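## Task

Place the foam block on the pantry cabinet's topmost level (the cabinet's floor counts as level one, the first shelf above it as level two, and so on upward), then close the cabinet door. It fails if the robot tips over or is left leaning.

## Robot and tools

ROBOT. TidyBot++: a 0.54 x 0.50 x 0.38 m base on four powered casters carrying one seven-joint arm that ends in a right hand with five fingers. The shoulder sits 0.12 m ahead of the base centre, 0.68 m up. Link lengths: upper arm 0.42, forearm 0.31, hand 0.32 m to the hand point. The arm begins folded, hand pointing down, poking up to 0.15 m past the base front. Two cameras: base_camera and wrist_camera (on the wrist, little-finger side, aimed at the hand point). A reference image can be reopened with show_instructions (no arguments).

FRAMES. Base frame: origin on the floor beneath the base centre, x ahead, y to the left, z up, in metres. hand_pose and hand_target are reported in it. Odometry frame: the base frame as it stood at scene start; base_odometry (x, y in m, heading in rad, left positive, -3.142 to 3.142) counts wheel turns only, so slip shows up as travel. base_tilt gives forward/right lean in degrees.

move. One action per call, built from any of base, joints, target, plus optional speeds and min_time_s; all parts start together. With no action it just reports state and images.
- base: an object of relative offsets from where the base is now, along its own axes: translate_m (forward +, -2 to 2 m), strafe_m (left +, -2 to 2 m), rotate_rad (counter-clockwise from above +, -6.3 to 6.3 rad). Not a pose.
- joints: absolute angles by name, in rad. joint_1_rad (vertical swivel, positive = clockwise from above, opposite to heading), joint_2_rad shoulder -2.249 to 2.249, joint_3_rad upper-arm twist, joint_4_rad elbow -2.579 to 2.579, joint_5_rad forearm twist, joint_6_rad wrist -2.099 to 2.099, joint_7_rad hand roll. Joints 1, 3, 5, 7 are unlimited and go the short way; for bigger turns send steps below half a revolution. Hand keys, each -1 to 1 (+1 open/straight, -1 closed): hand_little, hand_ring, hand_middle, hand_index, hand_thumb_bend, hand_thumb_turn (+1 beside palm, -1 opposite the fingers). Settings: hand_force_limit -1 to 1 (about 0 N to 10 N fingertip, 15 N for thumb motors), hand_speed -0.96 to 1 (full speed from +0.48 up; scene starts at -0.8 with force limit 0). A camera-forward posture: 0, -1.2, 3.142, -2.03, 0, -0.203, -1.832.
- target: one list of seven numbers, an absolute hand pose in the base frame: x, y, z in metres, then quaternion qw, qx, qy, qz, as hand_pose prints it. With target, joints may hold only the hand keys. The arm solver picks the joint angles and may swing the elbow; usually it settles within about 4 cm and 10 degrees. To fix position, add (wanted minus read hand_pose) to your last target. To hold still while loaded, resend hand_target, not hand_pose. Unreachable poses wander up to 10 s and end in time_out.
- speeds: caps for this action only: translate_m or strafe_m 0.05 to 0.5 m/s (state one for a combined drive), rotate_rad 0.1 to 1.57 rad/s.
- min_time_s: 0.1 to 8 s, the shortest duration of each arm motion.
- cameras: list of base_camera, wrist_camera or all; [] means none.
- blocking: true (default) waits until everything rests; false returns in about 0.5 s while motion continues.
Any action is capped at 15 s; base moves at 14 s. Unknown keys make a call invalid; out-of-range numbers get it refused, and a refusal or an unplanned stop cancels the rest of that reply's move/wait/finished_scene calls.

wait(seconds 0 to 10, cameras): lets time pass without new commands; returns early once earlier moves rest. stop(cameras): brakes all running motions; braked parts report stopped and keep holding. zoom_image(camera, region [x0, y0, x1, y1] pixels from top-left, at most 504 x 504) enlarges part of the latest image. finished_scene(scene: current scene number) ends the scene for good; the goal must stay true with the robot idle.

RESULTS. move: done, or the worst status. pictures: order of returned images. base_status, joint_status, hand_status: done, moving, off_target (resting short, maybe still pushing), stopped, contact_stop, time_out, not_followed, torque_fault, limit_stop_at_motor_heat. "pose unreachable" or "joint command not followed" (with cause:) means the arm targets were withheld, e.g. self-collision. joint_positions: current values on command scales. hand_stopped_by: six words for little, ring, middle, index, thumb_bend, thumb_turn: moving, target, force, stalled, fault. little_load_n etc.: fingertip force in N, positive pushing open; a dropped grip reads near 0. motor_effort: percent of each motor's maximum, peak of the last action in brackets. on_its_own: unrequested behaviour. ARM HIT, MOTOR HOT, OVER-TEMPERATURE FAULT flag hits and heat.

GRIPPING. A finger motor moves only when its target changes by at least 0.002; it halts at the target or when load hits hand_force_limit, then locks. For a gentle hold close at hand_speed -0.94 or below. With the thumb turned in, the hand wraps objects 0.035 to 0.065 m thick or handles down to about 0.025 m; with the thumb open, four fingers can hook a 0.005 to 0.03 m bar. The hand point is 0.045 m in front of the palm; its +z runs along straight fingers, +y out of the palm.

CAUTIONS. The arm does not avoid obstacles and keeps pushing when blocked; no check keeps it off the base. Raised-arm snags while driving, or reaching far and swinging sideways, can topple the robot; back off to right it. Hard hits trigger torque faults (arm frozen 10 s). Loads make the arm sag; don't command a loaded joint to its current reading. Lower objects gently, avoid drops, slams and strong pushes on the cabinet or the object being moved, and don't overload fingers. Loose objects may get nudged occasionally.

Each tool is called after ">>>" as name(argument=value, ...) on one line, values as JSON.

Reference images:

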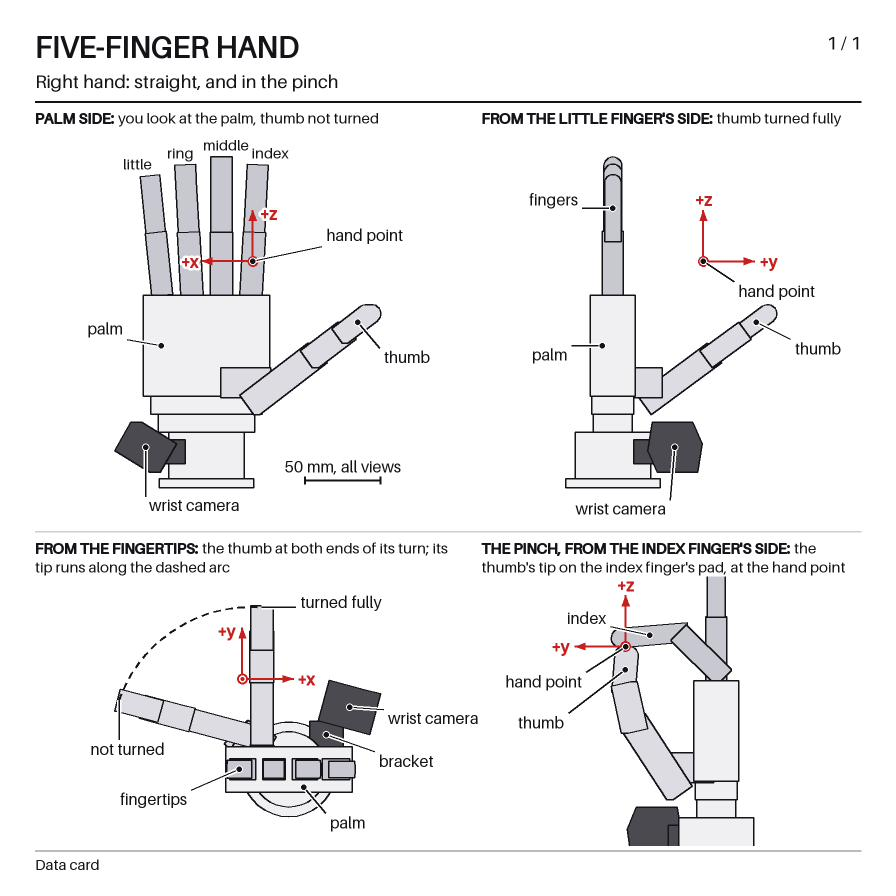

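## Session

>>> move(joints={"joint_1_rad":0,"joint_2_rad":-1.2,"joint_3_rad":3.142,"joint_4_rad":-2.03,"joint_5_rad":0,"joint_6_rad":-0.203,"joint_7_rad":-1.832}, cameras=["all"])

>>> move(base={"rotate_rad":-0.9}, cameras=["all"])

>>> move(base={"rotate_rad":-0.9}, cameras=["all"])

>>> move(base={"rotate_rad":-0.9}, cameras=["all"])

>>> move(base={"rotate_rad":-0.9}, cameras=["all"])

>>> move(base={"rotate_rad":-0.9}, cameras=["all"])

>>> move(base={"rotate_rad":-0.9}, cameras=["all"])

Scene clock: 3.43 s.
move: done
base_odometry: x=+0.000 y=+0.000 heading=+0.000
base_tilt: forward=-0.3 right=-0.2
base_status: not commanded
joint_positions: joint_1_rad=+0.028 joint_2_rad=-1.189 joint_3_rad=+3.172 joint_4_rad=-2.045 joint_5_rad=+0.048 joint_6_rad=-0.263 joint_7_rad=+4.403 hand_little=+1.000 hand_ring=+1.000 hand_middle=+1.000 hand_index=+1.000 hand_thumb_turn=+1.000 hand_thumb_bend=+1.000 hand_force_limit=+0.000 hand_speed=-0.800
joint_status: all done
hand_stopped_by: target,target,target,target,target,target
little_load_n: 0.0
ring_load_n: 0.0
middle_load_n: 0.0
index_load_n: 0.0
thumb_bend_load_n: 0.0
thumb_turn_load_n: 0.0
motor_effort: joint_1_rad=+2(3) joint_2_rad=+14(16) joint_3_rad=+0(2) joint_4_rad=+11(16) joint_5_rad=+0(1) joint_6_rad=+7(8) joint_7_rad=-1(2)
hand_pose: x=+0.2724 y=-0.0717 z=+1.1430 quat_wxyz=(+0.099, -0.522, +0.097, -0.842) (m; base frame)
hand_target: x=+0.2586 y=-0.0490 z=+1.1725 quat_wxyz=(+0.113, -0.490, +0.065, -0.862) (m; base frame)
hand_status: not commanded
pictures: base_camera, wrist_camera
Images, in order (width x height): base_camera 644x364, wrist_camera 504x504.

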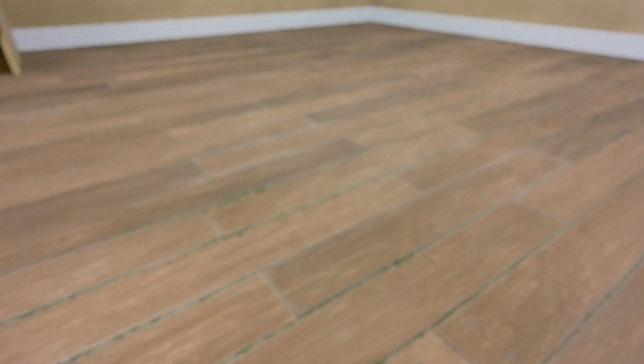

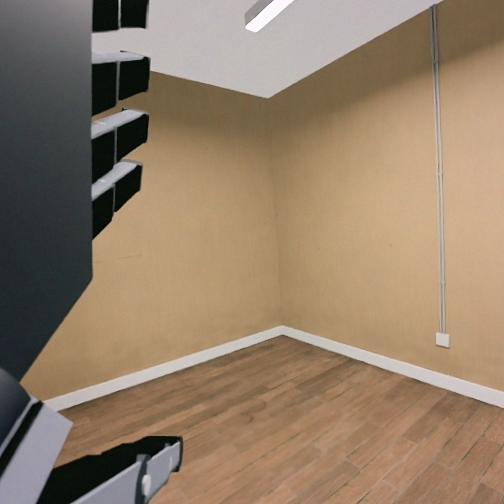

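Scene clock: 5.23 s.
move: done
base_odometry: x=+0.000 y=+0.000 heading=-0.899
base_tilt: forward=-0.3 right=-0.2
base_status: done
joint_positions: joint_1_rad=+0.023 joint_2_rad=-1.189 joint_3_rad=+3.171 joint_4_rad=-2.045 joint_5_rad=+0.048 joint_6_rad=-0.263 joint_7_rad=+4.405 hand_little=+1.000 hand_ring=+1.000 hand_middle=+1.000 hand_index=+1.000 hand_thumb_turn=+1.000 hand_thumb_bend=+1.000 hand_force_limit=+0.000 hand_speed=-0.800
joint_status: not commanded
hand_stopped_by: target,target,target,target,target,target
little_load_n: 0.0
ring_load_n: 0.0
middle_load_n: 0.0
index_load_n: 0.0
thumb_bend_load_n: 0.0
thumb_turn_load_n: 0.0
motor_effort: joint_1_rad=+1(2) joint_2_rad=+14(14) joint_3_rad=+0(1) joint_4_rad=+12(13) joint_5_rad=+0(0) joint_6_rad=+7(8) joint_7_rad=-1(1)
hand_pose: x=+0.2727 y=-0.0707 z=+1.1431 quat_wxyz=(+0.100, -0.522, +0.095, -0.842) (m; base frame)
hand_target: x=+0.2586 y=-0.0490 z=+1.1725 quat_wxyz=(+0.113, -0.490, +0.065, -0.862) (m; base frame)
hand_status: not commanded
pictures: base_camera, wrist_camera
Images, in order (width x height): base_camera 644x364, wrist_camera 504x504.

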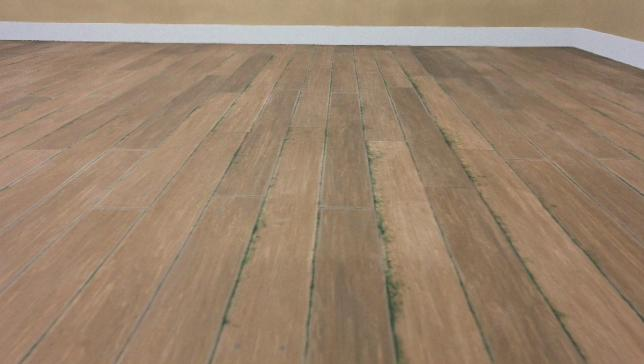

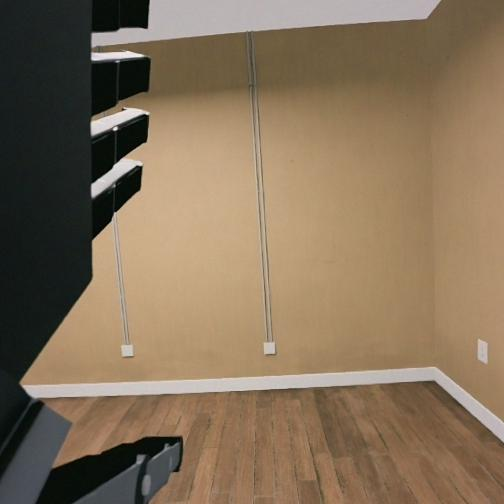

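Scene clock: 7.03 s.
move: done
base_odometry: x=+0.000 y=+0.000 heading=-1.797
base_tilt: forward=-0.3 right=-0.2
base_status: done
joint_positions: joint_1_rad=+0.022 joint_2_rad=-1.189 joint_3_rad=+3.170 joint_4_rad=-2.045 joint_5_rad=+0.048 joint_6_rad=-0.263 joint_7_rad=+4.405 hand_little=+1.000 hand_ring=+1.000 hand_middle=+1.000 hand_index=+1.000 hand_thumb_turn=+1.000 hand_thumb_bend=+1.000 hand_force_limit=+0.000 hand_speed=-0.800
joint_status: not commanded
hand_stopped_by: target,target,target,target,target,target
little_load_n: 0.0
ring_load_n: 0.0
middle_load_n: 0.0
index_load_n: 0.0
thumb_bend_load_n: 0.0
thumb_turn_load_n: 0.0
motor_effort: joint_1_rad=+2(2) joint_2_rad=+13(14) joint_3_rad=+0(1) joint_4_rad=+12(13) joint_5_rad=+0(0) joint_6_rad=+6(8) joint_7_rad=+0(1)
hand_pose: x=+0.2728 y=-0.0702 z=+1.1432 quat_wxyz=(+0.100, -0.522, +0.094, -0.842) (m; base frame)
hand_target: x=+0.2586 y=-0.0490 z=+1.1725 quat_wxyz=(+0.113, -0.490, +0.065, -0.862) (m; base frame)
hand_status: not commanded
pictures: base_camera, wrist_camera
Images, in order (width x height): base_camera 644x364, wrist_camera 504x504.

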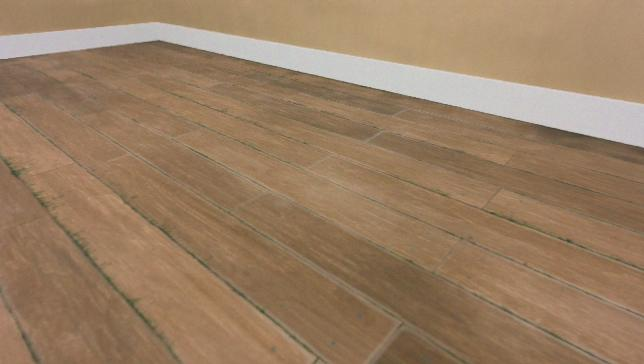

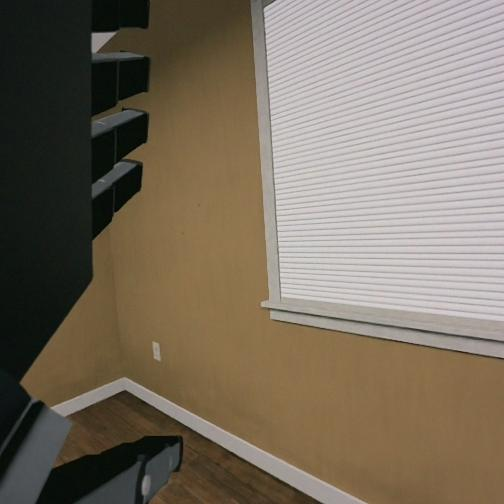

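Scene clock: 8.83 s.
move: done
base_odometry: x=+0.000 y=+0.000 heading=-2.696
base_tilt: forward=-0.3 right=-0.2
base_status: done
joint_positions: joint_1_rad=+0.021 joint_2_rad=-1.189 joint_3_rad=+3.170 joint_4_rad=-2.045 joint_5_rad=+0.048 joint_6_rad=-0.263 joint_7_rad=+4.405 hand_little=+1.000 hand_ring=+1.000 hand_middle=+1.000 hand_index=+1.000 hand_thumb_turn=+1.000 hand_thumb_bend=+1.000 hand_force_limit=+0.000 hand_speed=-0.800
joint_status: not commanded
hand_stopped_by: target,target,target,target,target,target
little_load_n: 0.0
ring_load_n: 0.0
middle_load_n: 0.0
index_load_n: 0.0
thumb_bend_load_n: 0.0
thumb_turn_load_n: 0.0
motor_effort: joint_1_rad=+1(2) joint_2_rad=+14(14) joint_3_rad=+1(1) joint_4_rad=+13(13) joint_5_rad=+0(0) joint_6_rad=+7(8) joint_7_rad=+0(1)
hand_pose: x=+0.2729 y=-0.0699 z=+1.1432 quat_wxyz=(+0.101, -0.522, +0.094, -0.842) (m; base frame)
hand_target: x=+0.2586 y=-0.0490 z=+1.1725 quat_wxyz=(+0.113, -0.490, +0.065, -0.862) (m; base frame)
hand_status: not commanded
pictures: base_camera, wrist_camera
Images, in order (width x height): base_camera 644x364, wrist_camera 504x504.

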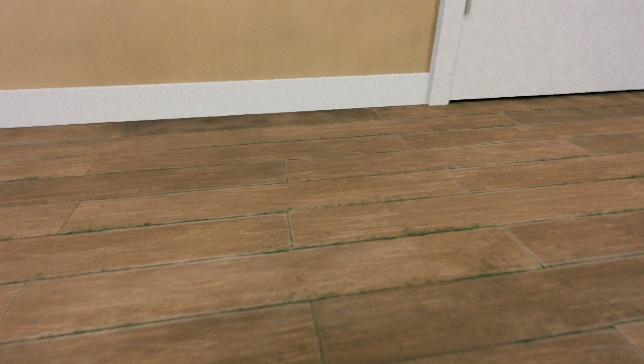

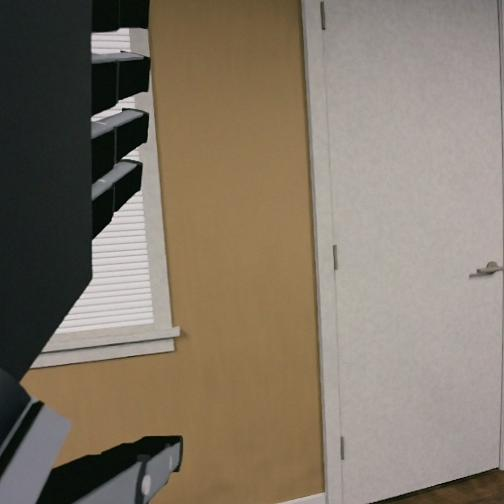

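Scene clock: 10.63 s.
move: done
base_odometry: x=+0.000 y=+0.000 heading=+2.689
base_tilt: forward=-0.3 right=-0.2
base_status: done
joint_positions: joint_1_rad=+0.020 joint_2_rad=-1.189 joint_3_rad=+3.170 joint_4_rad=-2.045 joint_5_rad=+0.048 joint_6_rad=-0.262 joint_7_rad=+4.405 hand_little=+1.000 hand_ring=+1.000 hand_middle=+1.000 hand_index=+1.000 hand_thumb_turn=+1.000 hand_thumb_bend=+1.000 hand_force_limit=+0.000 hand_speed=-0.800
joint_status: not commanded
hand_stopped_by: target,target,target,target,target,target
little_load_n: 0.0
ring_load_n: -0.5
middle_load_n: 0.0
index_load_n: 0.0
thumb_bend_load_n: 0.0
thumb_turn_load_n: 0.0
motor_effort: joint_1_rad=+1(2) joint_2_rad=+13(14) joint_3_rad=+1(1) joint_4_rad=+12(13) joint_5_rad=+0(0) joint_6_rad=+7(8) joint_7_rad=-1(1)
hand_pose: x=+0.2729 y=-0.0696 z=+1.1433 quat_wxyz=(+0.101, -0.522, +0.093, -0.842) (m; base frame)
hand_target: x=+0.2586 y=-0.0490 z=+1.1725 quat_wxyz=(+0.113, -0.490, +0.065, -0.862) (m; base frame)
hand_status: not commanded
pictures: base_camera, wrist_camera
Images, in order (width x height): base_camera 644x364, wrist_camera 504x504.

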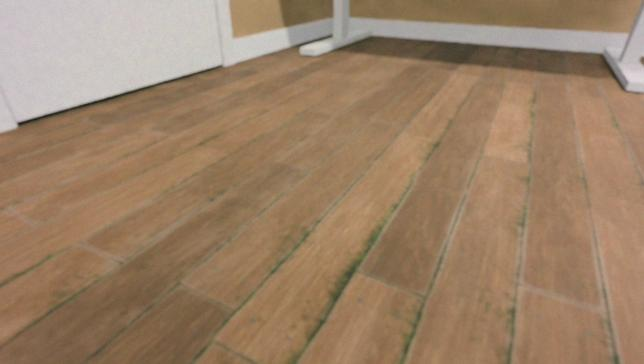

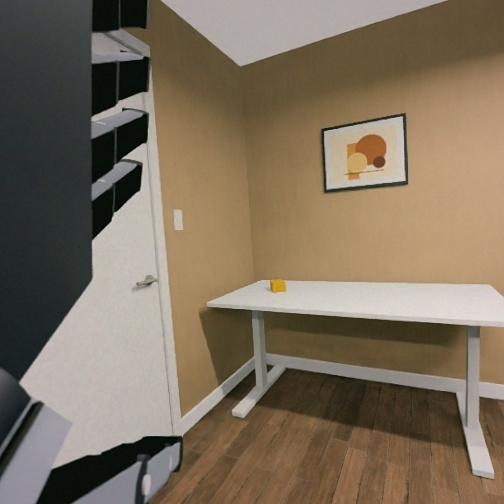

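Scene clock: 12.43 s.
move: done
base_odometry: x=+0.000 y=+0.000 heading=+1.790
base_tilt: forward=-0.3 right=-0.2
base_status: done
joint_positions: joint_1_rad=+0.020 joint_2_rad=-1.189 joint_3_rad=+3.169 joint_4_rad=-2.045 joint_5_rad=+0.048 joint_6_rad=-0.262 joint_7_rad=+4.405 hand_little=+1.000 hand_ring=+1.000 hand_middle=+1.000 hand_index=+1.000 hand_thumb_turn=+1.000 hand_thumb_bend=+1.000 hand_force_limit=+0.000 hand_speed=-0.800
joint_status: not commanded
hand_stopped_by: target,target,target,target,target,target
little_load_n: 0.0
ring_load_n: 0.0
middle_load_n: 0.0
index_load_n: 0.0
thumb_bend_load_n: 0.0
thumb_turn_load_n: 0.0
motor_effort: joint_1_rad=+1(2) joint_2_rad=+14(14) joint_3_rad=+0(1) joint_4_rad=+12(13) joint_5_rad=+0(0) joint_6_rad=+7(8) joint_7_rad=-1(1)
hand_pose: x=+0.2730 y=-0.0694 z=+1.1433 quat_wxyz=(+0.101, -0.522, +0.093, -0.842) (m; base frame)
hand_target: x=+0.2586 y=-0.0490 z=+1.1725 quat_wxyz=(+0.113, -0.490, +0.065, -0.862) (m; base frame)
hand_status: not commanded
pictures: base_camera, wrist_camera
Images, in order (width x height): base_camera 644x364, wrist_camera 504x504.

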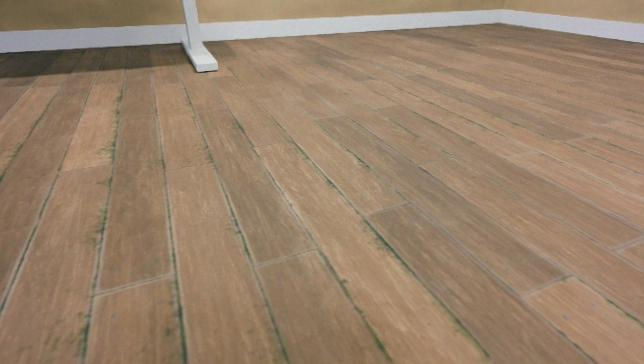

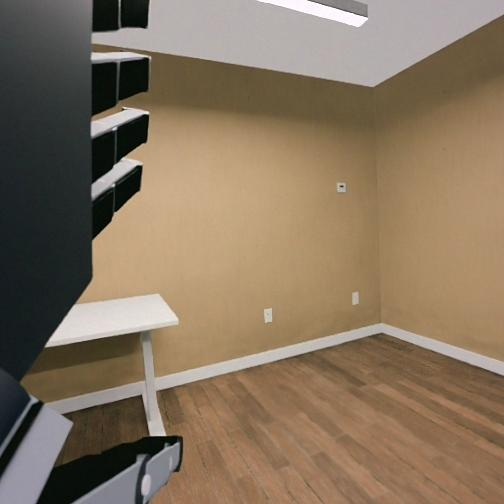

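Scene clock: 14.23 s.
move: done
base_odometry: x=+0.000 y=+0.000 heading=+0.891
base_tilt: forward=-0.3 right=-0.2
base_status: done
joint_positions: joint_1_rad=+0.019 joint_2_rad=-1.189 joint_3_rad=+3.169 joint_4_rad=-2.045 joint_5_rad=+0.048 joint_6_rad=-0.262 joint_7_rad=+4.405 hand_little=+1.000 hand_ring=+1.000 hand_middle=+1.000 hand_index=+1.000 hand_thumb_turn=+1.000 hand_thumb_bend=+1.000 hand_force_limit=+0.000 hand_speed=-0.800
joint_status: not commanded
hand_stopped_by: target,target,target,target,target,target
little_load_n: 0.0
ring_load_n: 0.0
middle_load_n: 0.0
index_load_n: 0.0
thumb_bend_load_n: 0.0
thumb_turn_load_n: 0.0
motor_effort: joint_1_rad=+1(2) joint_2_rad=+14(14) joint_3_rad=+1(1) joint_4_rad=+12(13) joint_5_rad=+0(0) joint_6_rad=+6(8) joint_7_rad=-1(1)
hand_pose: x=+0.2730 y=-0.0692 z=+1.1433 quat_wxyz=(+0.101, -0.522, +0.093, -0.842) (m; base frame)
hand_target: x=+0.2586 y=-0.0490 z=+1.1725 quat_wxyz=(+0.113, -0.490, +0.065, -0.862) (m; base frame)
hand_status: not commanded
pictures: base_camera, wrist_camera
Images, in order (width x height): base_camera 644x364, wrist_camera 504x504.

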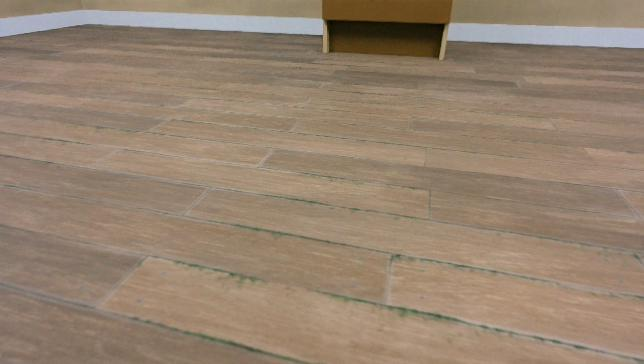

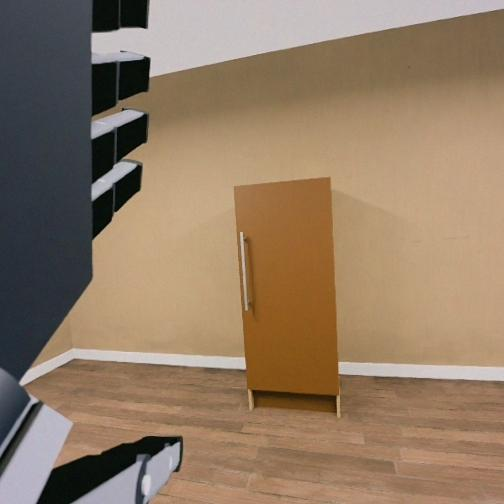

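>>> move(base={"translate_m":0.849,"strafe_m":0.263,"rotate_rad":-0.295}, joints={"joint_1_rad":0,"joint_2_rad":0.45,"joint_3_rad":3.142,"joint_4_rad":-1.9,"joint_5_rad":0,"joint_6_rad":0.78,"joint_7_rad":1.57,"hand_speed":0,"hand_little":0,"hand_ring":0,"hand_middle":0,"hand_index":0}, min_time_s=3, cameras=["all"])

Scene clock: 18.80 s.
move: done
base_odometry: x=+0.329 y=+0.826 heading=+0.596
base_tilt: forward=-0.3 right=-0.2
base_status: done
joint_positions: joint_1_rad=+0.018 joint_2_rad=+0.430 joint_3_rad=+3.166 joint_4_rad=-1.922 joint_5_rad=+0.048 joint_6_rad=+0.719 joint_7_rad=+1.618 hand_little=+0.000 hand_ring=+0.000 hand_middle=+0.000 hand_index=+0.000 hand_thumb_turn=+1.000 hand_thumb_bend=+1.000 hand_force_limit=+0.000 hand_speed=+0.000
joint_status: all done
hand_stopped_by: target,target,target,target,target,target
little_load_n: 0.0
ring_load_n: 0.0
middle_load_n: 0.0
index_load_n: 0.0
thumb_bend_load_n: 0.0
thumb_turn_load_n: 0.0
motor_effort: joint_1_rad=+1(3) joint_2_rad=-26(28) joint_3_rad=+0(3) joint_4_rad=+11(16) joint_5_rad=+0(1) joint_6_rad=+8(9) joint_7_rad=-1(2)
hand_pose: x=+0.8412 y=+0.0464 z=+0.8477 quat_wxyz=(+0.684, -0.030, +0.728, -0.035) (m; base frame)
hand_target: x=+0.8478 y=+0.0613 z=+0.8709 quat_wxyz=(+0.707, +0.000, +0.707, +0.000) (m; base frame)
hand_status: not commanded
pictures: base_camera, wrist_camera
Images, in order (width x height): base_camera 644x364, wrist_camera 504x504.

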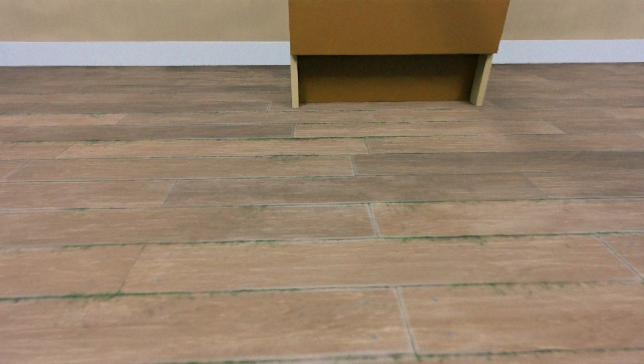

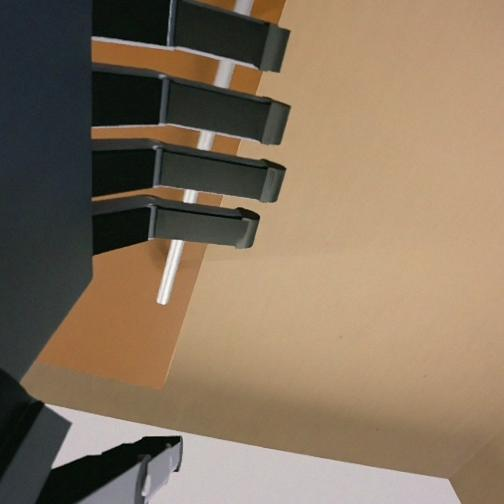

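>>> move(base={"translate_m":0.12,"strafe_m":-0.06,"rotate_rad":0.02}, joints={"joint_1_rad":-0.03,"joint_3_rad":3.11,"joint_5_rad":-0.07}, cameras=["all"])

Scene clock: 20.80 s.
move: done
base_odometry: x=+0.462 y=+0.844 heading=+0.616
base_tilt: forward=-0.3 right=-0.2
base_status: done
joint_positions: joint_1_rad=-0.022 joint_2_rad=+0.434 joint_3_rad=+3.126 joint_4_rad=-1.917 joint_5_rad=-0.018 joint_6_rad=+0.722 joint_7_rad=+1.616 hand_little=+0.000 hand_ring=+0.000 hand_middle=+0.000 hand_index=+0.000 hand_thumb_turn=+1.000 hand_thumb_bend=+1.000 hand_force_limit=+0.000 hand_speed=+0.000
joint_status: all done
hand_stopped_by: target,target,target,target,target,target
little_load_n: 0.0
ring_load_n: 0.0
middle_load_n: 0.0
index_load_n: 0.0
thumb_bend_load_n: 0.0
thumb_turn_load_n: 0.0
motor_effort: joint_1_rad=+1(5) joint_2_rad=-26(28) joint_3_rad=+0(3) joint_4_rad=+12(13) joint_5_rad=+0(1) joint_6_rad=+8(9) joint_7_rad=-1(1)
hand_pose: x=+0.8406 y=+0.0834 z=+0.8526 quat_wxyz=(+0.686, -0.018, +0.727, -0.001) (m; base frame)
hand_target: x=+0.8462 y=+0.0840 z=+0.8744 quat_wxyz=(+0.706, +0.019, +0.707, +0.026) (m; base frame)
hand_status: not commanded
pictures: base_camera, wrist_camera
Images, in order (width x height): base_camera 644x364, wrist_camera 504x504.

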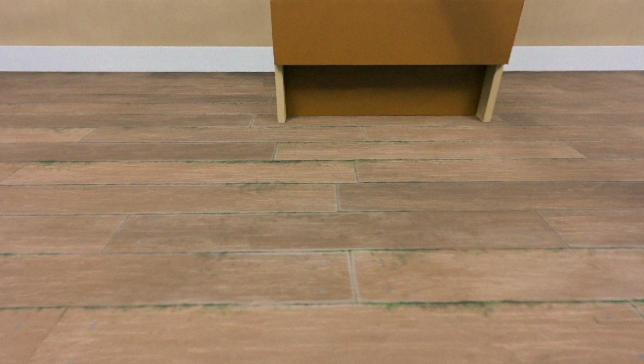

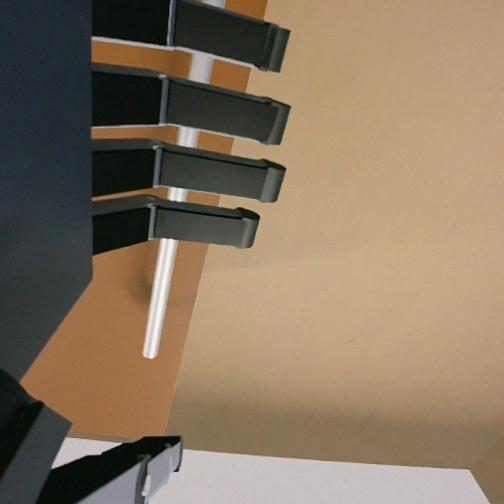

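>>> move(base={"translate_m":0.1,"strafe_m":-0.075}, cameras=["all"])

Scene clock: 22.47 s.
move: done
base_odometry: x=+0.587 y=+0.841 heading=+0.617
base_tilt: forward=-0.3 right=-0.2
base_status: done
joint_positions: joint_1_rad=-0.022 joint_2_rad=+0.436 joint_3_rad=+3.126 joint_4_rad=-1.916 joint_5_rad=-0.018 joint_6_rad=+0.723 joint_7_rad=+1.616 hand_little=+0.000 hand_ring=+0.000 hand_middle=+0.000 hand_index=+0.000 hand_thumb_turn=+1.000 hand_thumb_bend=+1.000 hand_force_limit=+0.000 hand_speed=+0.000
joint_status: not commanded
hand_stopped_by: target,target,target,target,target,target
little_load_n: 0.0
ring_load_n: 0.0
middle_load_n: 0.0
index_load_n: 0.0
thumb_bend_load_n: -0.5
thumb_turn_load_n: 0.0
motor_effort: joint_1_rad=+1(4) joint_2_rad=-26(28) joint_3_rad=+0(2) joint_4_rad=+13(13) joint_5_rad=+0(1) joint_6_rad=+8(8) joint_7_rad=+0(1)
hand_pose: x=+0.8411 y=+0.0837 z=+0.8524 quat_wxyz=(+0.686, -0.018, +0.727, +0.000) (m; base frame)
hand_target: x=+0.8462 y=+0.0840 z=+0.8744 quat_wxyz=(+0.706, +0.019, +0.707, +0.026) (m; base frame)
hand_status: not commanded
pictures: base_camera, wrist_camera
Images, in order (width x height): base_camera 644x364, wrist_camera 504x504.

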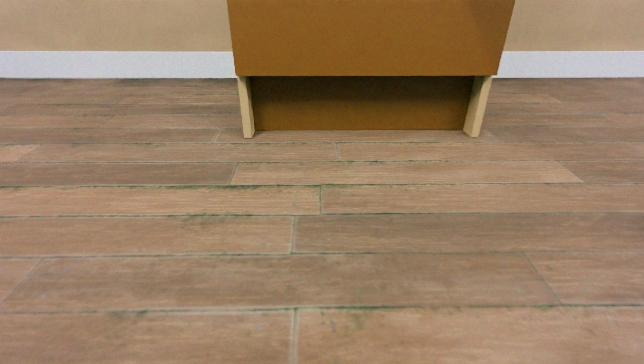

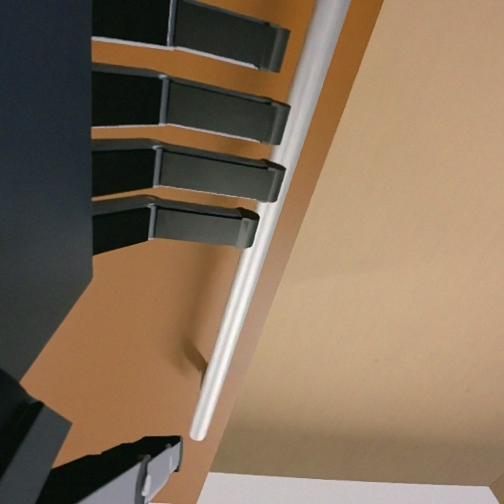

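>>> move(base={"strafe_m":-0.035}, cameras=[])

>>> move(base={"translate_m":0.085}, speeds={"translate_m":0.15}, cameras=["all"])

Scene clock: 23.67 s.
move: done
base_odometry: x=+0.608 y=+0.812 heading=+0.617
base_tilt: forward=-0.3 right=-0.2
base_status: done
joint_positions: joint_1_rad=-0.022 joint_2_rad=+0.436 joint_3_rad=+3.125 joint_4_rad=-1.916 joint_5_rad=-0.018 joint_6_rad=+0.723 joint_7_rad=+1.616 hand_little=+0.000 hand_ring=+0.000 hand_middle=+0.000 hand_index=+0.000 hand_thumb_turn=+1.000 hand_thumb_bend=+1.000 hand_force_limit=+0.000 hand_speed=+0.000
joint_status: not commanded
hand_stopped_by: target,target,target,target,target,target
little_load_n: 0.0
ring_load_n: 0.0
middle_load_n: 0.0
index_load_n: 0.0
thumb_bend_load_n: 0.0
thumb_turn_load_n: 0.0
motor_effort: joint_1_rad=+2(4) joint_2_rad=-26(28) joint_3_rad=+0(2) joint_4_rad=+11(13) joint_5_rad=+0(1) joint_6_rad=+7(9) joint_7_rad=-1(1)
hand_pose: x=+0.8411 y=+0.0842 z=+0.8525 quat_wxyz=(+0.686, -0.018, +0.727, +0.000) (m; base frame)
hand_target: x=+0.8462 y=+0.0840 z=+0.8744 quat_wxyz=(+0.706, +0.019, +0.707, +0.026) (m; base frame)
hand_status: not commanded
pictures: none
No camera images: "cameras" was empty.

Scene clock: 24.87 s.
move: done
base_odometry: x=+0.677 y=+0.861 heading=+0.617
base_tilt: forward=-0.3 right=-0.2
base_status: done
joint_positions: joint_1_rad=-0.022 joint_2_rad=+0.438 joint_3_rad=+3.125 joint_4_rad=-1.915 joint_5_rad=-0.018 joint_6_rad=+0.725 joint_7_rad=+1.616 hand_little=+0.000 hand_ring=+0.000 hand_middle=+0.000 hand_index=+0.000 hand_thumb_turn=+1.000 hand_thumb_bend=+1.000 hand_force_limit=+0.000 hand_speed=+0.000
joint_status: not commanded
hand_stopped_by: target,target,target,target,target,target
little_load_n: 0.0
ring_load_n: 0.0
middle_load_n: 0.0
index_load_n: 0.0
thumb_bend_load_n: 0.0
thumb_turn_load_n: 0.0
motor_effort: joint_1_rad=+0(2) joint_2_rad=-27(28) joint_3_rad=+0(1) joint_4_rad=+11(14) joint_5_rad=+0(0) joint_6_rad=+7(9) joint_7_rad=+0(1)
hand_pose: x=+0.8416 y=+0.0842 z=+0.8524 quat_wxyz=(+0.687, -0.018, +0.727, +0.000) (m; base frame)
hand_target: x=+0.8462 y=+0.0840 z=+0.8744 quat_wxyz=(+0.706, +0.019, +0.707, +0.026) (m; base frame)
hand_status: not commanded
pictures: base_camera, wrist_camera
Images, in order (width x height): base_camera 644x364, wrist_camera 504x504.

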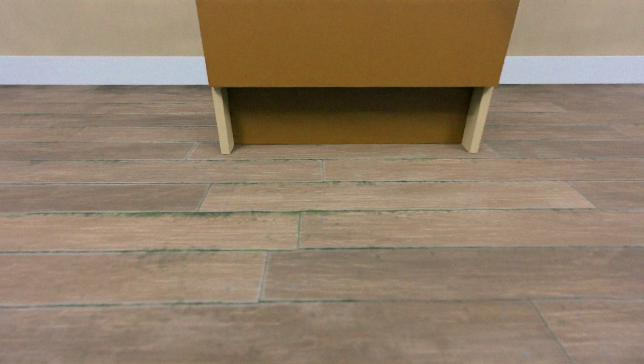

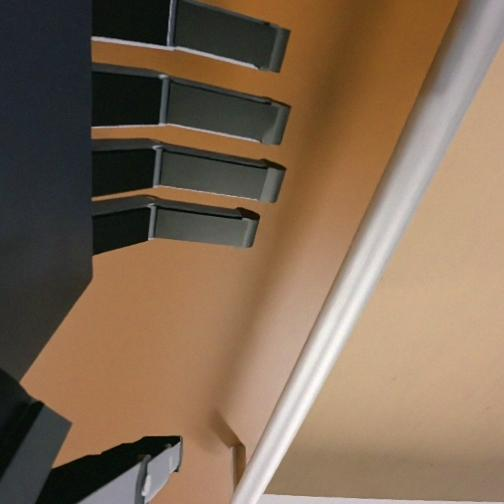

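>>> move(base={"translate_m": 0.028}, speeds={"translate_m": 0.1}, cameras=["all"])

Scene clock: 26.77 s.
move: done
base_odometry: x=+0.700 y=+0.877 heading=+0.616
base_tilt: forward=-0.3 right=-0.2
base_status: done
joint_positions: joint_1_rad=-0.022 joint_2_rad=+0.440 joint_3_rad=+3.125 joint_4_rad=-1.913 joint_5_rad=-0.018 joint_6_rad=+0.725 joint_7_rad=+1.616 hand_little=+0.000 hand_ring=+0.000 hand_middle=+0.000 hand_index=+0.000 hand_thumb_turn=+1.000 hand_thumb_bend=+1.000 hand_force_limit=+0.000 hand_speed=+0.000
joint_status: not commanded
hand_stopped_by: target,target,target,target,target,target
little_load_n: 0.0
ring_load_n: 0.0
middle_load_n: 0.0
index_load_n: 0.0
thumb_bend_load_n: 0.0
thumb_turn_load_n: 0.0
motor_effort: joint_1_rad=+1(3) joint_2_rad=-26(28) joint_3_rad=+0(2) joint_4_rad=+12(13) joint_5_rad=+0(0) joint_6_rad=+7(8) joint_7_rad=+0(1)
hand_pose: x=+0.8423 y=+0.0842 z=+0.8514 quat_wxyz=(+0.686, -0.018, +0.727, +0.000) (m; base frame)
hand_target: x=+0.8462 y=+0.0840 z=+0.8744 quat_wxyz=(+0.706, +0.019, +0.707, +0.026) (m; base frame)
hand_status: not commanded
pictures: base_camera, wrist_camera
Images, in order (width x height): base_camera 644x364, wrist_camera 504x504.

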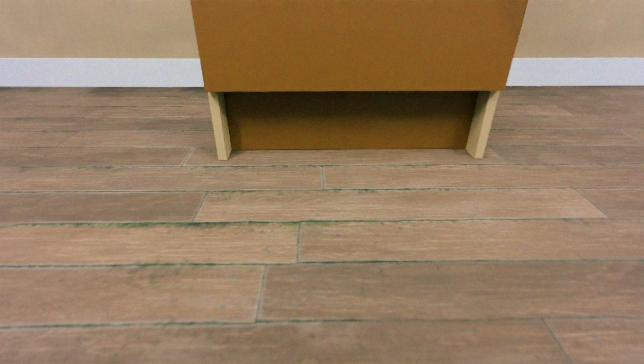

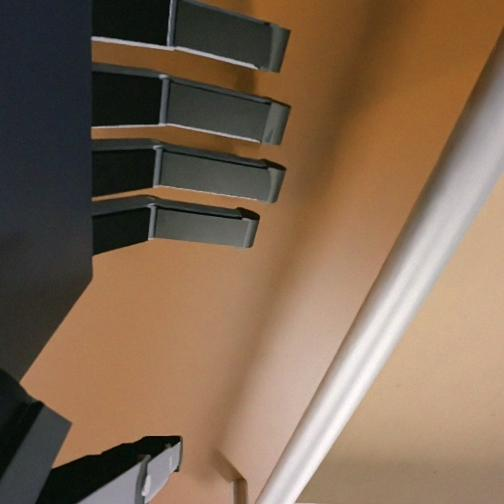

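>>> move(base={"strafe_m": 0.055}, speeds={"strafe_m": 0.05}, cameras=["all"])

Scene clock: 28.73 s.
move: done
base_odometry: x=+0.669 y=+0.923 heading=+0.616
base_tilt: forward=-0.3 right=-0.2
base_status: done
joint_positions: joint_1_rad=-0.022 joint_2_rad=+0.440 joint_3_rad=+3.125 joint_4_rad=-1.913 joint_5_rad=-0.018 joint_6_rad=+0.725 joint_7_rad=+1.616 hand_little=+0.000 hand_ring=+0.000 hand_middle=+0.000 hand_index=+0.000 hand_thumb_turn=+1.000 hand_thumb_bend=+1.000 hand_force_limit=+0.000 hand_speed=+0.000
joint_status: not commanded
hand_stopped_by: target,target,target,target,target,target
little_load_n: 0.0
ring_load_n: 0.0
middle_load_n: 0.0
index_load_n: 0.0
thumb_bend_load_n: 0.0
thumb_turn_load_n: 0.0
motor_effort: joint_1_rad=+0(4) joint_2_rad=-27(27) joint_3_rad=+0(2) joint_4_rad=+12(13) joint_5_rad=+0(1) joint_6_rad=+7(9) joint_7_rad=+0(1)
hand_pose: x=+0.8423 y=+0.0845 z=+0.8514 quat_wxyz=(+0.686, -0.018, +0.727, +0.000) (m; base frame)
hand_target: x=+0.8462 y=+0.0840 z=+0.8744 quat_wxyz=(+0.706, +0.019, +0.707, +0.026) (m; base frame)
hand_status: not commanded
pictures: base_camera, wrist_camera
Images, in order (width x height): base_camera 644x364, wrist_camera 504x504.

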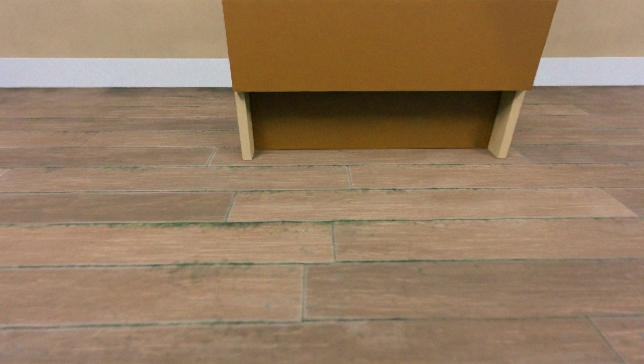

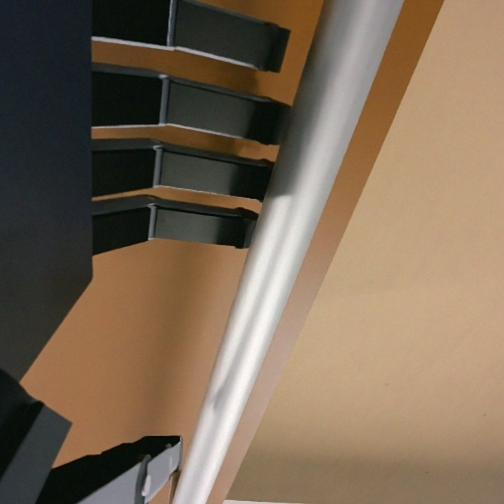

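>>> move(base={"strafe_m": 0.04}, speeds={"strafe_m": 0.05}, cameras=["wrist_camera"])

>>> move(joints={"hand_force_limit": 0.5, "hand_little": -0.6, "hand_ring": -0.6, "hand_middle": -0.6, "hand_index": -0.6}, cameras=["all"])

Scene clock: 30.20 s.
move: done
base_odometry: x=+0.646 y=+0.956 heading=+0.616
base_tilt: forward=-0.3 right=-0.2
base_status: done
joint_positions: joint_1_rad=-0.023 joint_2_rad=+0.440 joint_3_rad=+3.124 joint_4_rad=-1.913 joint_5_rad=-0.018 joint_6_rad=+0.725 joint_7_rad=+1.616 hand_little=+0.000 hand_ring=+0.000 hand_middle=+0.000 hand_index=+0.000 hand_thumb_turn=+1.000 hand_thumb_bend=+1.000 hand_force_limit=+0.000 hand_speed=+0.000
joint_status: not commanded
hand_stopped_by: target,target,target,target,target,target
little_load_n: 0.0
ring_load_n: 0.0
middle_load_n: 0.0
index_load_n: 0.0
thumb_bend_load_n: 0.0
thumb_turn_load_n: 0.0
motor_effort: joint_1_rad=+1(4) joint_2_rad=-26(29) joint_3_rad=+1(2) joint_4_rad=+11(13) joint_5_rad=+0(1) joint_6_rad=+7(8) joint_7_rad=+0(1)
hand_pose: x=+0.8423 y=+0.0849 z=+0.8514 quat_wxyz=(+0.686, -0.019, +0.727, +0.001) (m; base frame)
hand_target: x=+0.8462 y=+0.0840 z=+0.8744 quat_wxyz=(+0.706, +0.019, +0.707, +0.026) (m; base frame)
hand_status: not commanded
pictures: wrist_camera
Images, in order (width x height): wrist_camera 504x504.

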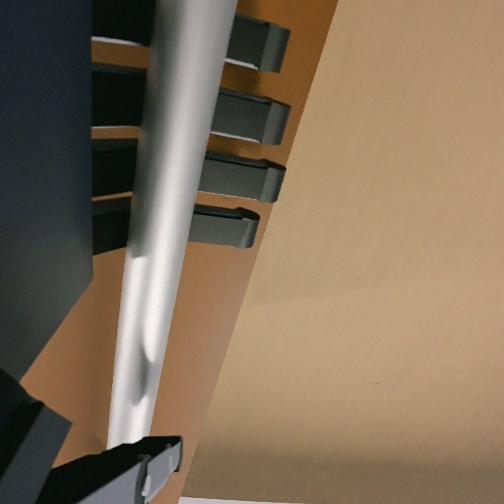

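Scene clock: 31.00 s.
move: off_target
base_odometry: x=+0.646 y=+0.955 heading=+0.616
base_tilt: forward=-0.3 right=-0.2
base_status: not commanded
joint_positions: joint_1_rad=-0.022 joint_2_rad=+0.445 joint_3_rad=+3.124 joint_4_rad=-1.909 joint_5_rad=-0.021 joint_6_rad=+0.725 joint_7_rad=+1.615 hand_little=-0.541 hand_ring=-0.600 hand_middle=-0.600 hand_index=-0.600 hand_thumb_turn=+1.000 hand_thumb_bend=+1.000 hand_force_limit=+0.500 hand_speed=+0.000
joint_status: hand_little off_target (ended at -0.541, target -0.600); the others done
hand_stopped_by: force,target,target,target,target,target
little_load_n: 0.5
ring_load_n: 3.0
middle_load_n: 0.0
index_load_n: 0.0
thumb_bend_load_n: 0.0
thumb_turn_load_n: 0.0
motor_effort: joint_1_rad=+1(4) joint_2_rad=-29(32) joint_3_rad=+1(4) joint_4_rad=+11(13) joint_5_rad=+0(2) joint_6_rad=+8(10) joint_7_rad=+0(2)
hand_pose: x=+0.8441 y=+0.0842 z=+0.8507 quat_wxyz=(+0.686, -0.017, +0.727, +0.001) (m; base frame)
hand_target: x=+0.8462 y=+0.0840 z=+0.8744 quat_wxyz=(+0.706, +0.019, +0.707, +0.026) (m; base frame)
hand_status: not commanded
pictures: base_camera, wrist_camera
Images, in order (width x height): base_camera 644x364, wrist_camera 504x504.

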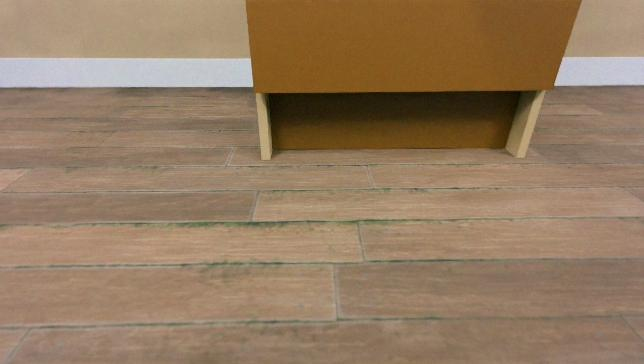

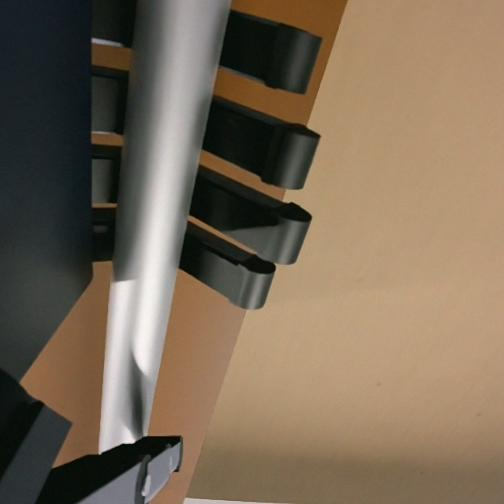

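>>> move(base={"translate_m": -0.068, "strafe_m": -0.187, "rotate_rad": 0.2}, speeds={"translate_m": 0.1, "rotate_rad": 0.1}, cameras=["all"])

Scene clock: 33.80 s.
move: done
base_odometry: x=+0.698 y=+0.763 heading=+0.817
base_tilt: forward=-0.3 right=-0.2
base_status: done
joint_positions: joint_1_rad=-0.027 joint_2_rad=+0.446 joint_3_rad=+3.117 joint_4_rad=-1.907 joint_5_rad=-0.030 joint_6_rad=+0.727 joint_7_rad=+1.615 hand_little=-0.541 hand_ring=-0.600 hand_middle=-0.600 hand_index=-0.600 hand_thumb_turn=+1.000 hand_thumb_bend=+1.000 hand_force_limit=+0.500 hand_speed=+0.000
joint_status: not commanded
hand_stopped_by: force,target,target,target,target,target
little_load_n: 0.5
ring_load_n: 0.0
middle_load_n: 0.0
index_load_n: 0.0
thumb_bend_load_n: 0.0
thumb_turn_load_n: 0.0
motor_effort: joint_1_rad=-1(6) joint_2_rad=-28(31) joint_3_rad=-1(6) joint_4_rad=+12(13) joint_5_rad=+0(4) joint_6_rad=+7(9) joint_7_rad=+0(2)
hand_pose: x=+0.8441 y=+0.0893 z=+0.8519 quat_wxyz=(+0.687, -0.015, +0.726, +0.006) (m; base frame)
hand_target: x=+0.8462 y=+0.0840 z=+0.8744 quat_wxyz=(+0.706, +0.019, +0.707, +0.026) (m; base frame)
hand_status: not commanded
pictures: base_camera, wrist_camera
Images, in order (width x height): base_camera 644x364, wrist_camera 504x504.

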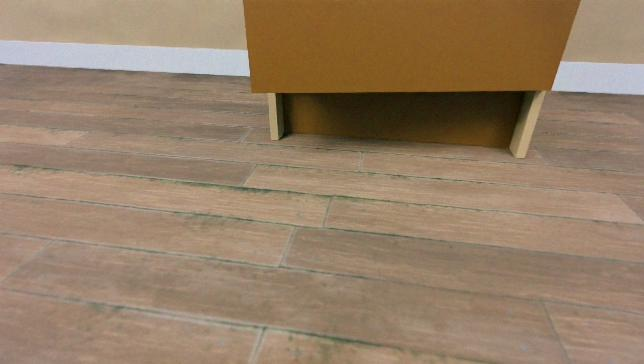

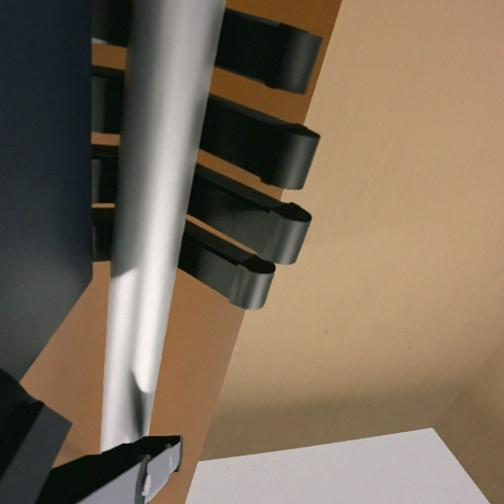

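Door opening. Continue.

>>> move(base={"translate_m": -0.088, "strafe_m": -0.265, "rotate_rad": 0.3}, speeds={"translate_m": 0.15, "rotate_rad": 0.16})

>>> move(base={"translate_m": -0.088, "strafe_m": -0.268, "rotate_rad": 0.3}, speeds={"translate_m": 0.15, "rotate_rad": 0.16}, cameras=["all"])

Scene clock: 36.47 s.
move: done
base_odometry: x=+0.831 y=+0.518 heading=+1.118
base_tilt: forward=-0.3 right=-0.2
base_status: done
joint_positions: joint_1_rad=-0.017 joint_2_rad=+0.446 joint_3_rad=+3.121 joint_4_rad=-1.907 joint_5_rad=-0.040 joint_6_rad=+0.728 joint_7_rad=+1.612 hand_little=-0.541 hand_ring=-0.600 hand_middle=-0.600 hand_index=-0.600 hand_thumb_turn=+1.000 hand_thumb_bend=+1.000 hand_force_limit=+0.500 hand_speed=+0.000
joint_status: not commanded
hand_stopped_by: force,target,target,target,target,target
little_load_n: 1.0
ring_load_n: 0.0
middle_load_n: 0.0
index_load_n: 0.0
thumb_bend_load_n: 0.0
thumb_turn_load_n: 0.0
motor_effort: joint_1_rad=-2(8) joint_2_rad=-28(29) joint_3_rad=-3(7) joint_4_rad=+12(13) joint_5_rad=+2(5) joint_6_rad=+8(10) joint_7_rad=+0(2)
hand_pose: x=+0.8458 y=+0.0775 z=+0.8528 quat_wxyz=(+0.687, -0.004, +0.726, +0.002) (m; base frame)
hand_target: x=+0.8462 y=+0.0840 z=+0.8744 quat_wxyz=(+0.706, +0.019, +0.707, +0.026) (m; base frame)
hand_status: not commanded
pictures: none

Scene clock: 38.97 s.
move: done
base_odometry: x=+1.034 y=+0.321 heading=+1.418
base_tilt: forward=-0.3 right=-0.2
base_status: done
joint_positions: joint_1_rad=-0.009 joint_2_rad=+0.447 joint_3_rad=+3.126 joint_4_rad=-1.906 joint_5_rad=-0.046 joint_6_rad=+0.729 joint_7_rad=+1.609 hand_little=-0.541 hand_ring=-0.600 hand_middle=-0.600 hand_index=-0.600 hand_thumb_turn=+1.000 hand_thumb_bend=+1.000 hand_force_limit=+0.500 hand_speed=+0.000
joint_status: not commanded
hand_stopped_by: force,target,target,target,target,target
little_load_n: 0.5
ring_load_n: 0.0
middle_load_n: 0.0
index_load_n: 0.5
thumb_bend_load_n: 0.0
thumb_turn_load_n: -0.5
motor_effort: joint_1_rad=-2(10) joint_2_rad=-27(30) joint_3_rad=-2(8) joint_4_rad=+12(14) joint_5_rad=+1(6) joint_6_rad=+7(9) joint_7_rad=+0(1)
hand_pose: x=+0.8472 y=+0.0676 z=+0.8531 quat_wxyz=(+0.688, +0.003, +0.726, -0.002) (m; base frame)
hand_target: x=+0.8462 y=+0.0840 z=+0.8744 quat_wxyz=(+0.706, +0.019, +0.707, +0.026) (m; base frame)
hand_status: not commanded
pictures: base_camera, wrist_camera
Images, in order (width x height): base_camera 644x364, wrist_camera 504x504.

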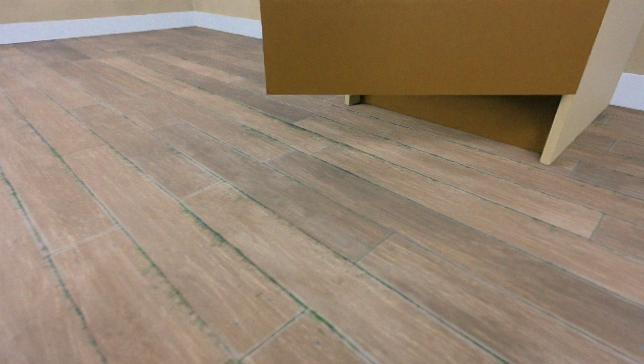

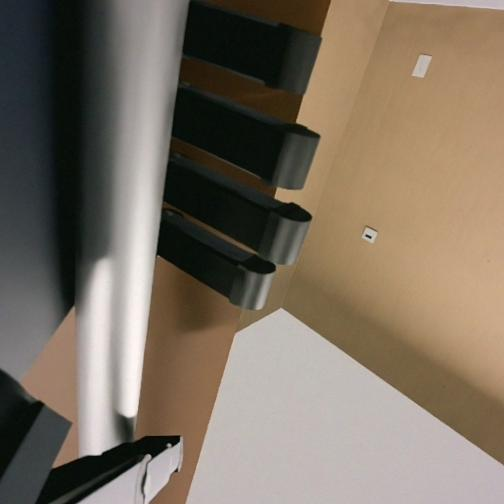

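>>> move(base={"translate_m": -0.088, "strafe_m": -0.285, "rotate_rad": 0.3}, speeds={"translate_m": 0.15, "rotate_rad": 0.16})

>>> move(base={"translate_m": -0.088, "strafe_m": -0.275, "rotate_rad": 0.3}, speeds={"translate_m": 0.15, "rotate_rad": 0.16}, cameras=["all"])

Scene clock: 41.77 s.
move: done
base_odometry: x=+1.302 y=+0.191 heading=+1.720
base_tilt: forward=-0.3 right=-0.2
base_status: done
joint_positions: joint_1_rad=-0.024 joint_2_rad=+0.447 joint_3_rad=+3.120 joint_4_rad=-1.906 joint_5_rad=-0.053 joint_6_rad=+0.729 joint_7_rad=+1.608 hand_little=-0.541 hand_ring=-0.600 hand_middle=-0.600 hand_index=-0.600 hand_thumb_turn=+1.000 hand_thumb_bend=+1.000 hand_force_limit=+0.500 hand_speed=+0.000
joint_status: not commanded
hand_stopped_by: force,target,target,target,target,target
little_load_n: 0.0
ring_load_n: 0.0
middle_load_n: 0.0
index_load_n: 0.0
thumb_bend_load_n: 0.0
thumb_turn_load_n: 0.0
motor_effort: joint_1_rad=+1(10) joint_2_rad=-27(28) joint_3_rad=-1(8) joint_4_rad=+12(14) joint_5_rad=+1(6) joint_6_rad=+7(9) joint_7_rad=+0(2)
hand_pose: x=+0.8459 y=+0.0799 z=+0.8538 quat_wxyz=(+0.688, +0.001, +0.726, +0.006) (m; base frame)
hand_target: x=+0.8462 y=+0.0840 z=+0.8744 quat_wxyz=(+0.706, +0.019, +0.707, +0.026) (m; base frame)
hand_status: not commanded
pictures: none

Scene clock: 44.37 s.
move: done
base_odometry: x=+1.587 y=+0.145 heading=+2.021
base_tilt: forward=-0.3 right=-0.2
base_status: done
joint_positions: joint_1_rad=-0.027 joint_2_rad=+0.447 joint_3_rad=+3.117 joint_4_rad=-1.906 joint_5_rad=-0.054 joint_6_rad=+0.730 joint_7_rad=+1.608 hand_little=-0.541 hand_ring=-0.600 hand_middle=-0.600 hand_index=-0.600 hand_thumb_turn=+1.000 hand_thumb_bend=+1.000 hand_force_limit=+0.500 hand_speed=+0.000
joint_status: not commanded
hand_stopped_by: force,target,target,target,target,target
little_load_n: 0.0
ring_load_n: 0.0
middle_load_n: 0.0
index_load_n: 0.0
thumb_bend_load_n: 0.0
thumb_turn_load_n: 0.0
motor_effort: joint_1_rad=+0(9) joint_2_rad=-27(28) joint_3_rad=+0(8) joint_4_rad=+12(13) joint_5_rad=+0(5) joint_6_rad=+7(8) joint_7_rad=-1(2)
hand_pose: x=+0.8455 y=+0.0837 z=+0.8542 quat_wxyz=(+0.688, -0.001, +0.726, +0.009) (m; base frame)
hand_target: x=+0.8462 y=+0.0840 z=+0.8744 quat_wxyz=(+0.706, +0.019, +0.707, +0.026) (m; base frame)
hand_status: not commanded
pictures: base_camera, wrist_camera
Images, in order (width x height): base_camera 644x364, wrist_camera 504x504.

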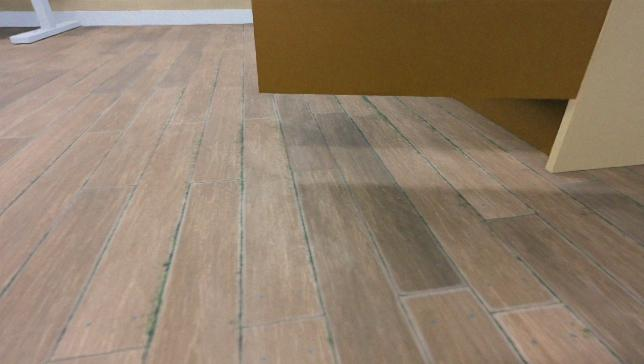

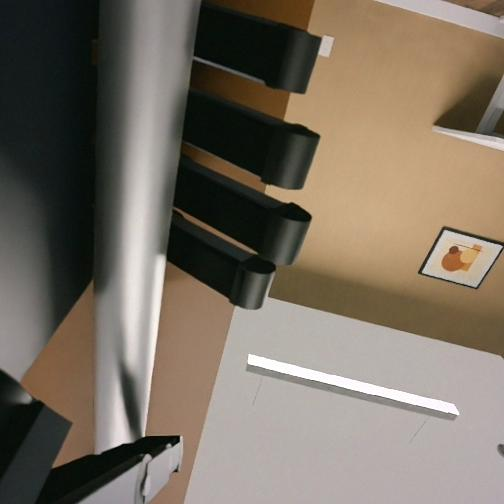

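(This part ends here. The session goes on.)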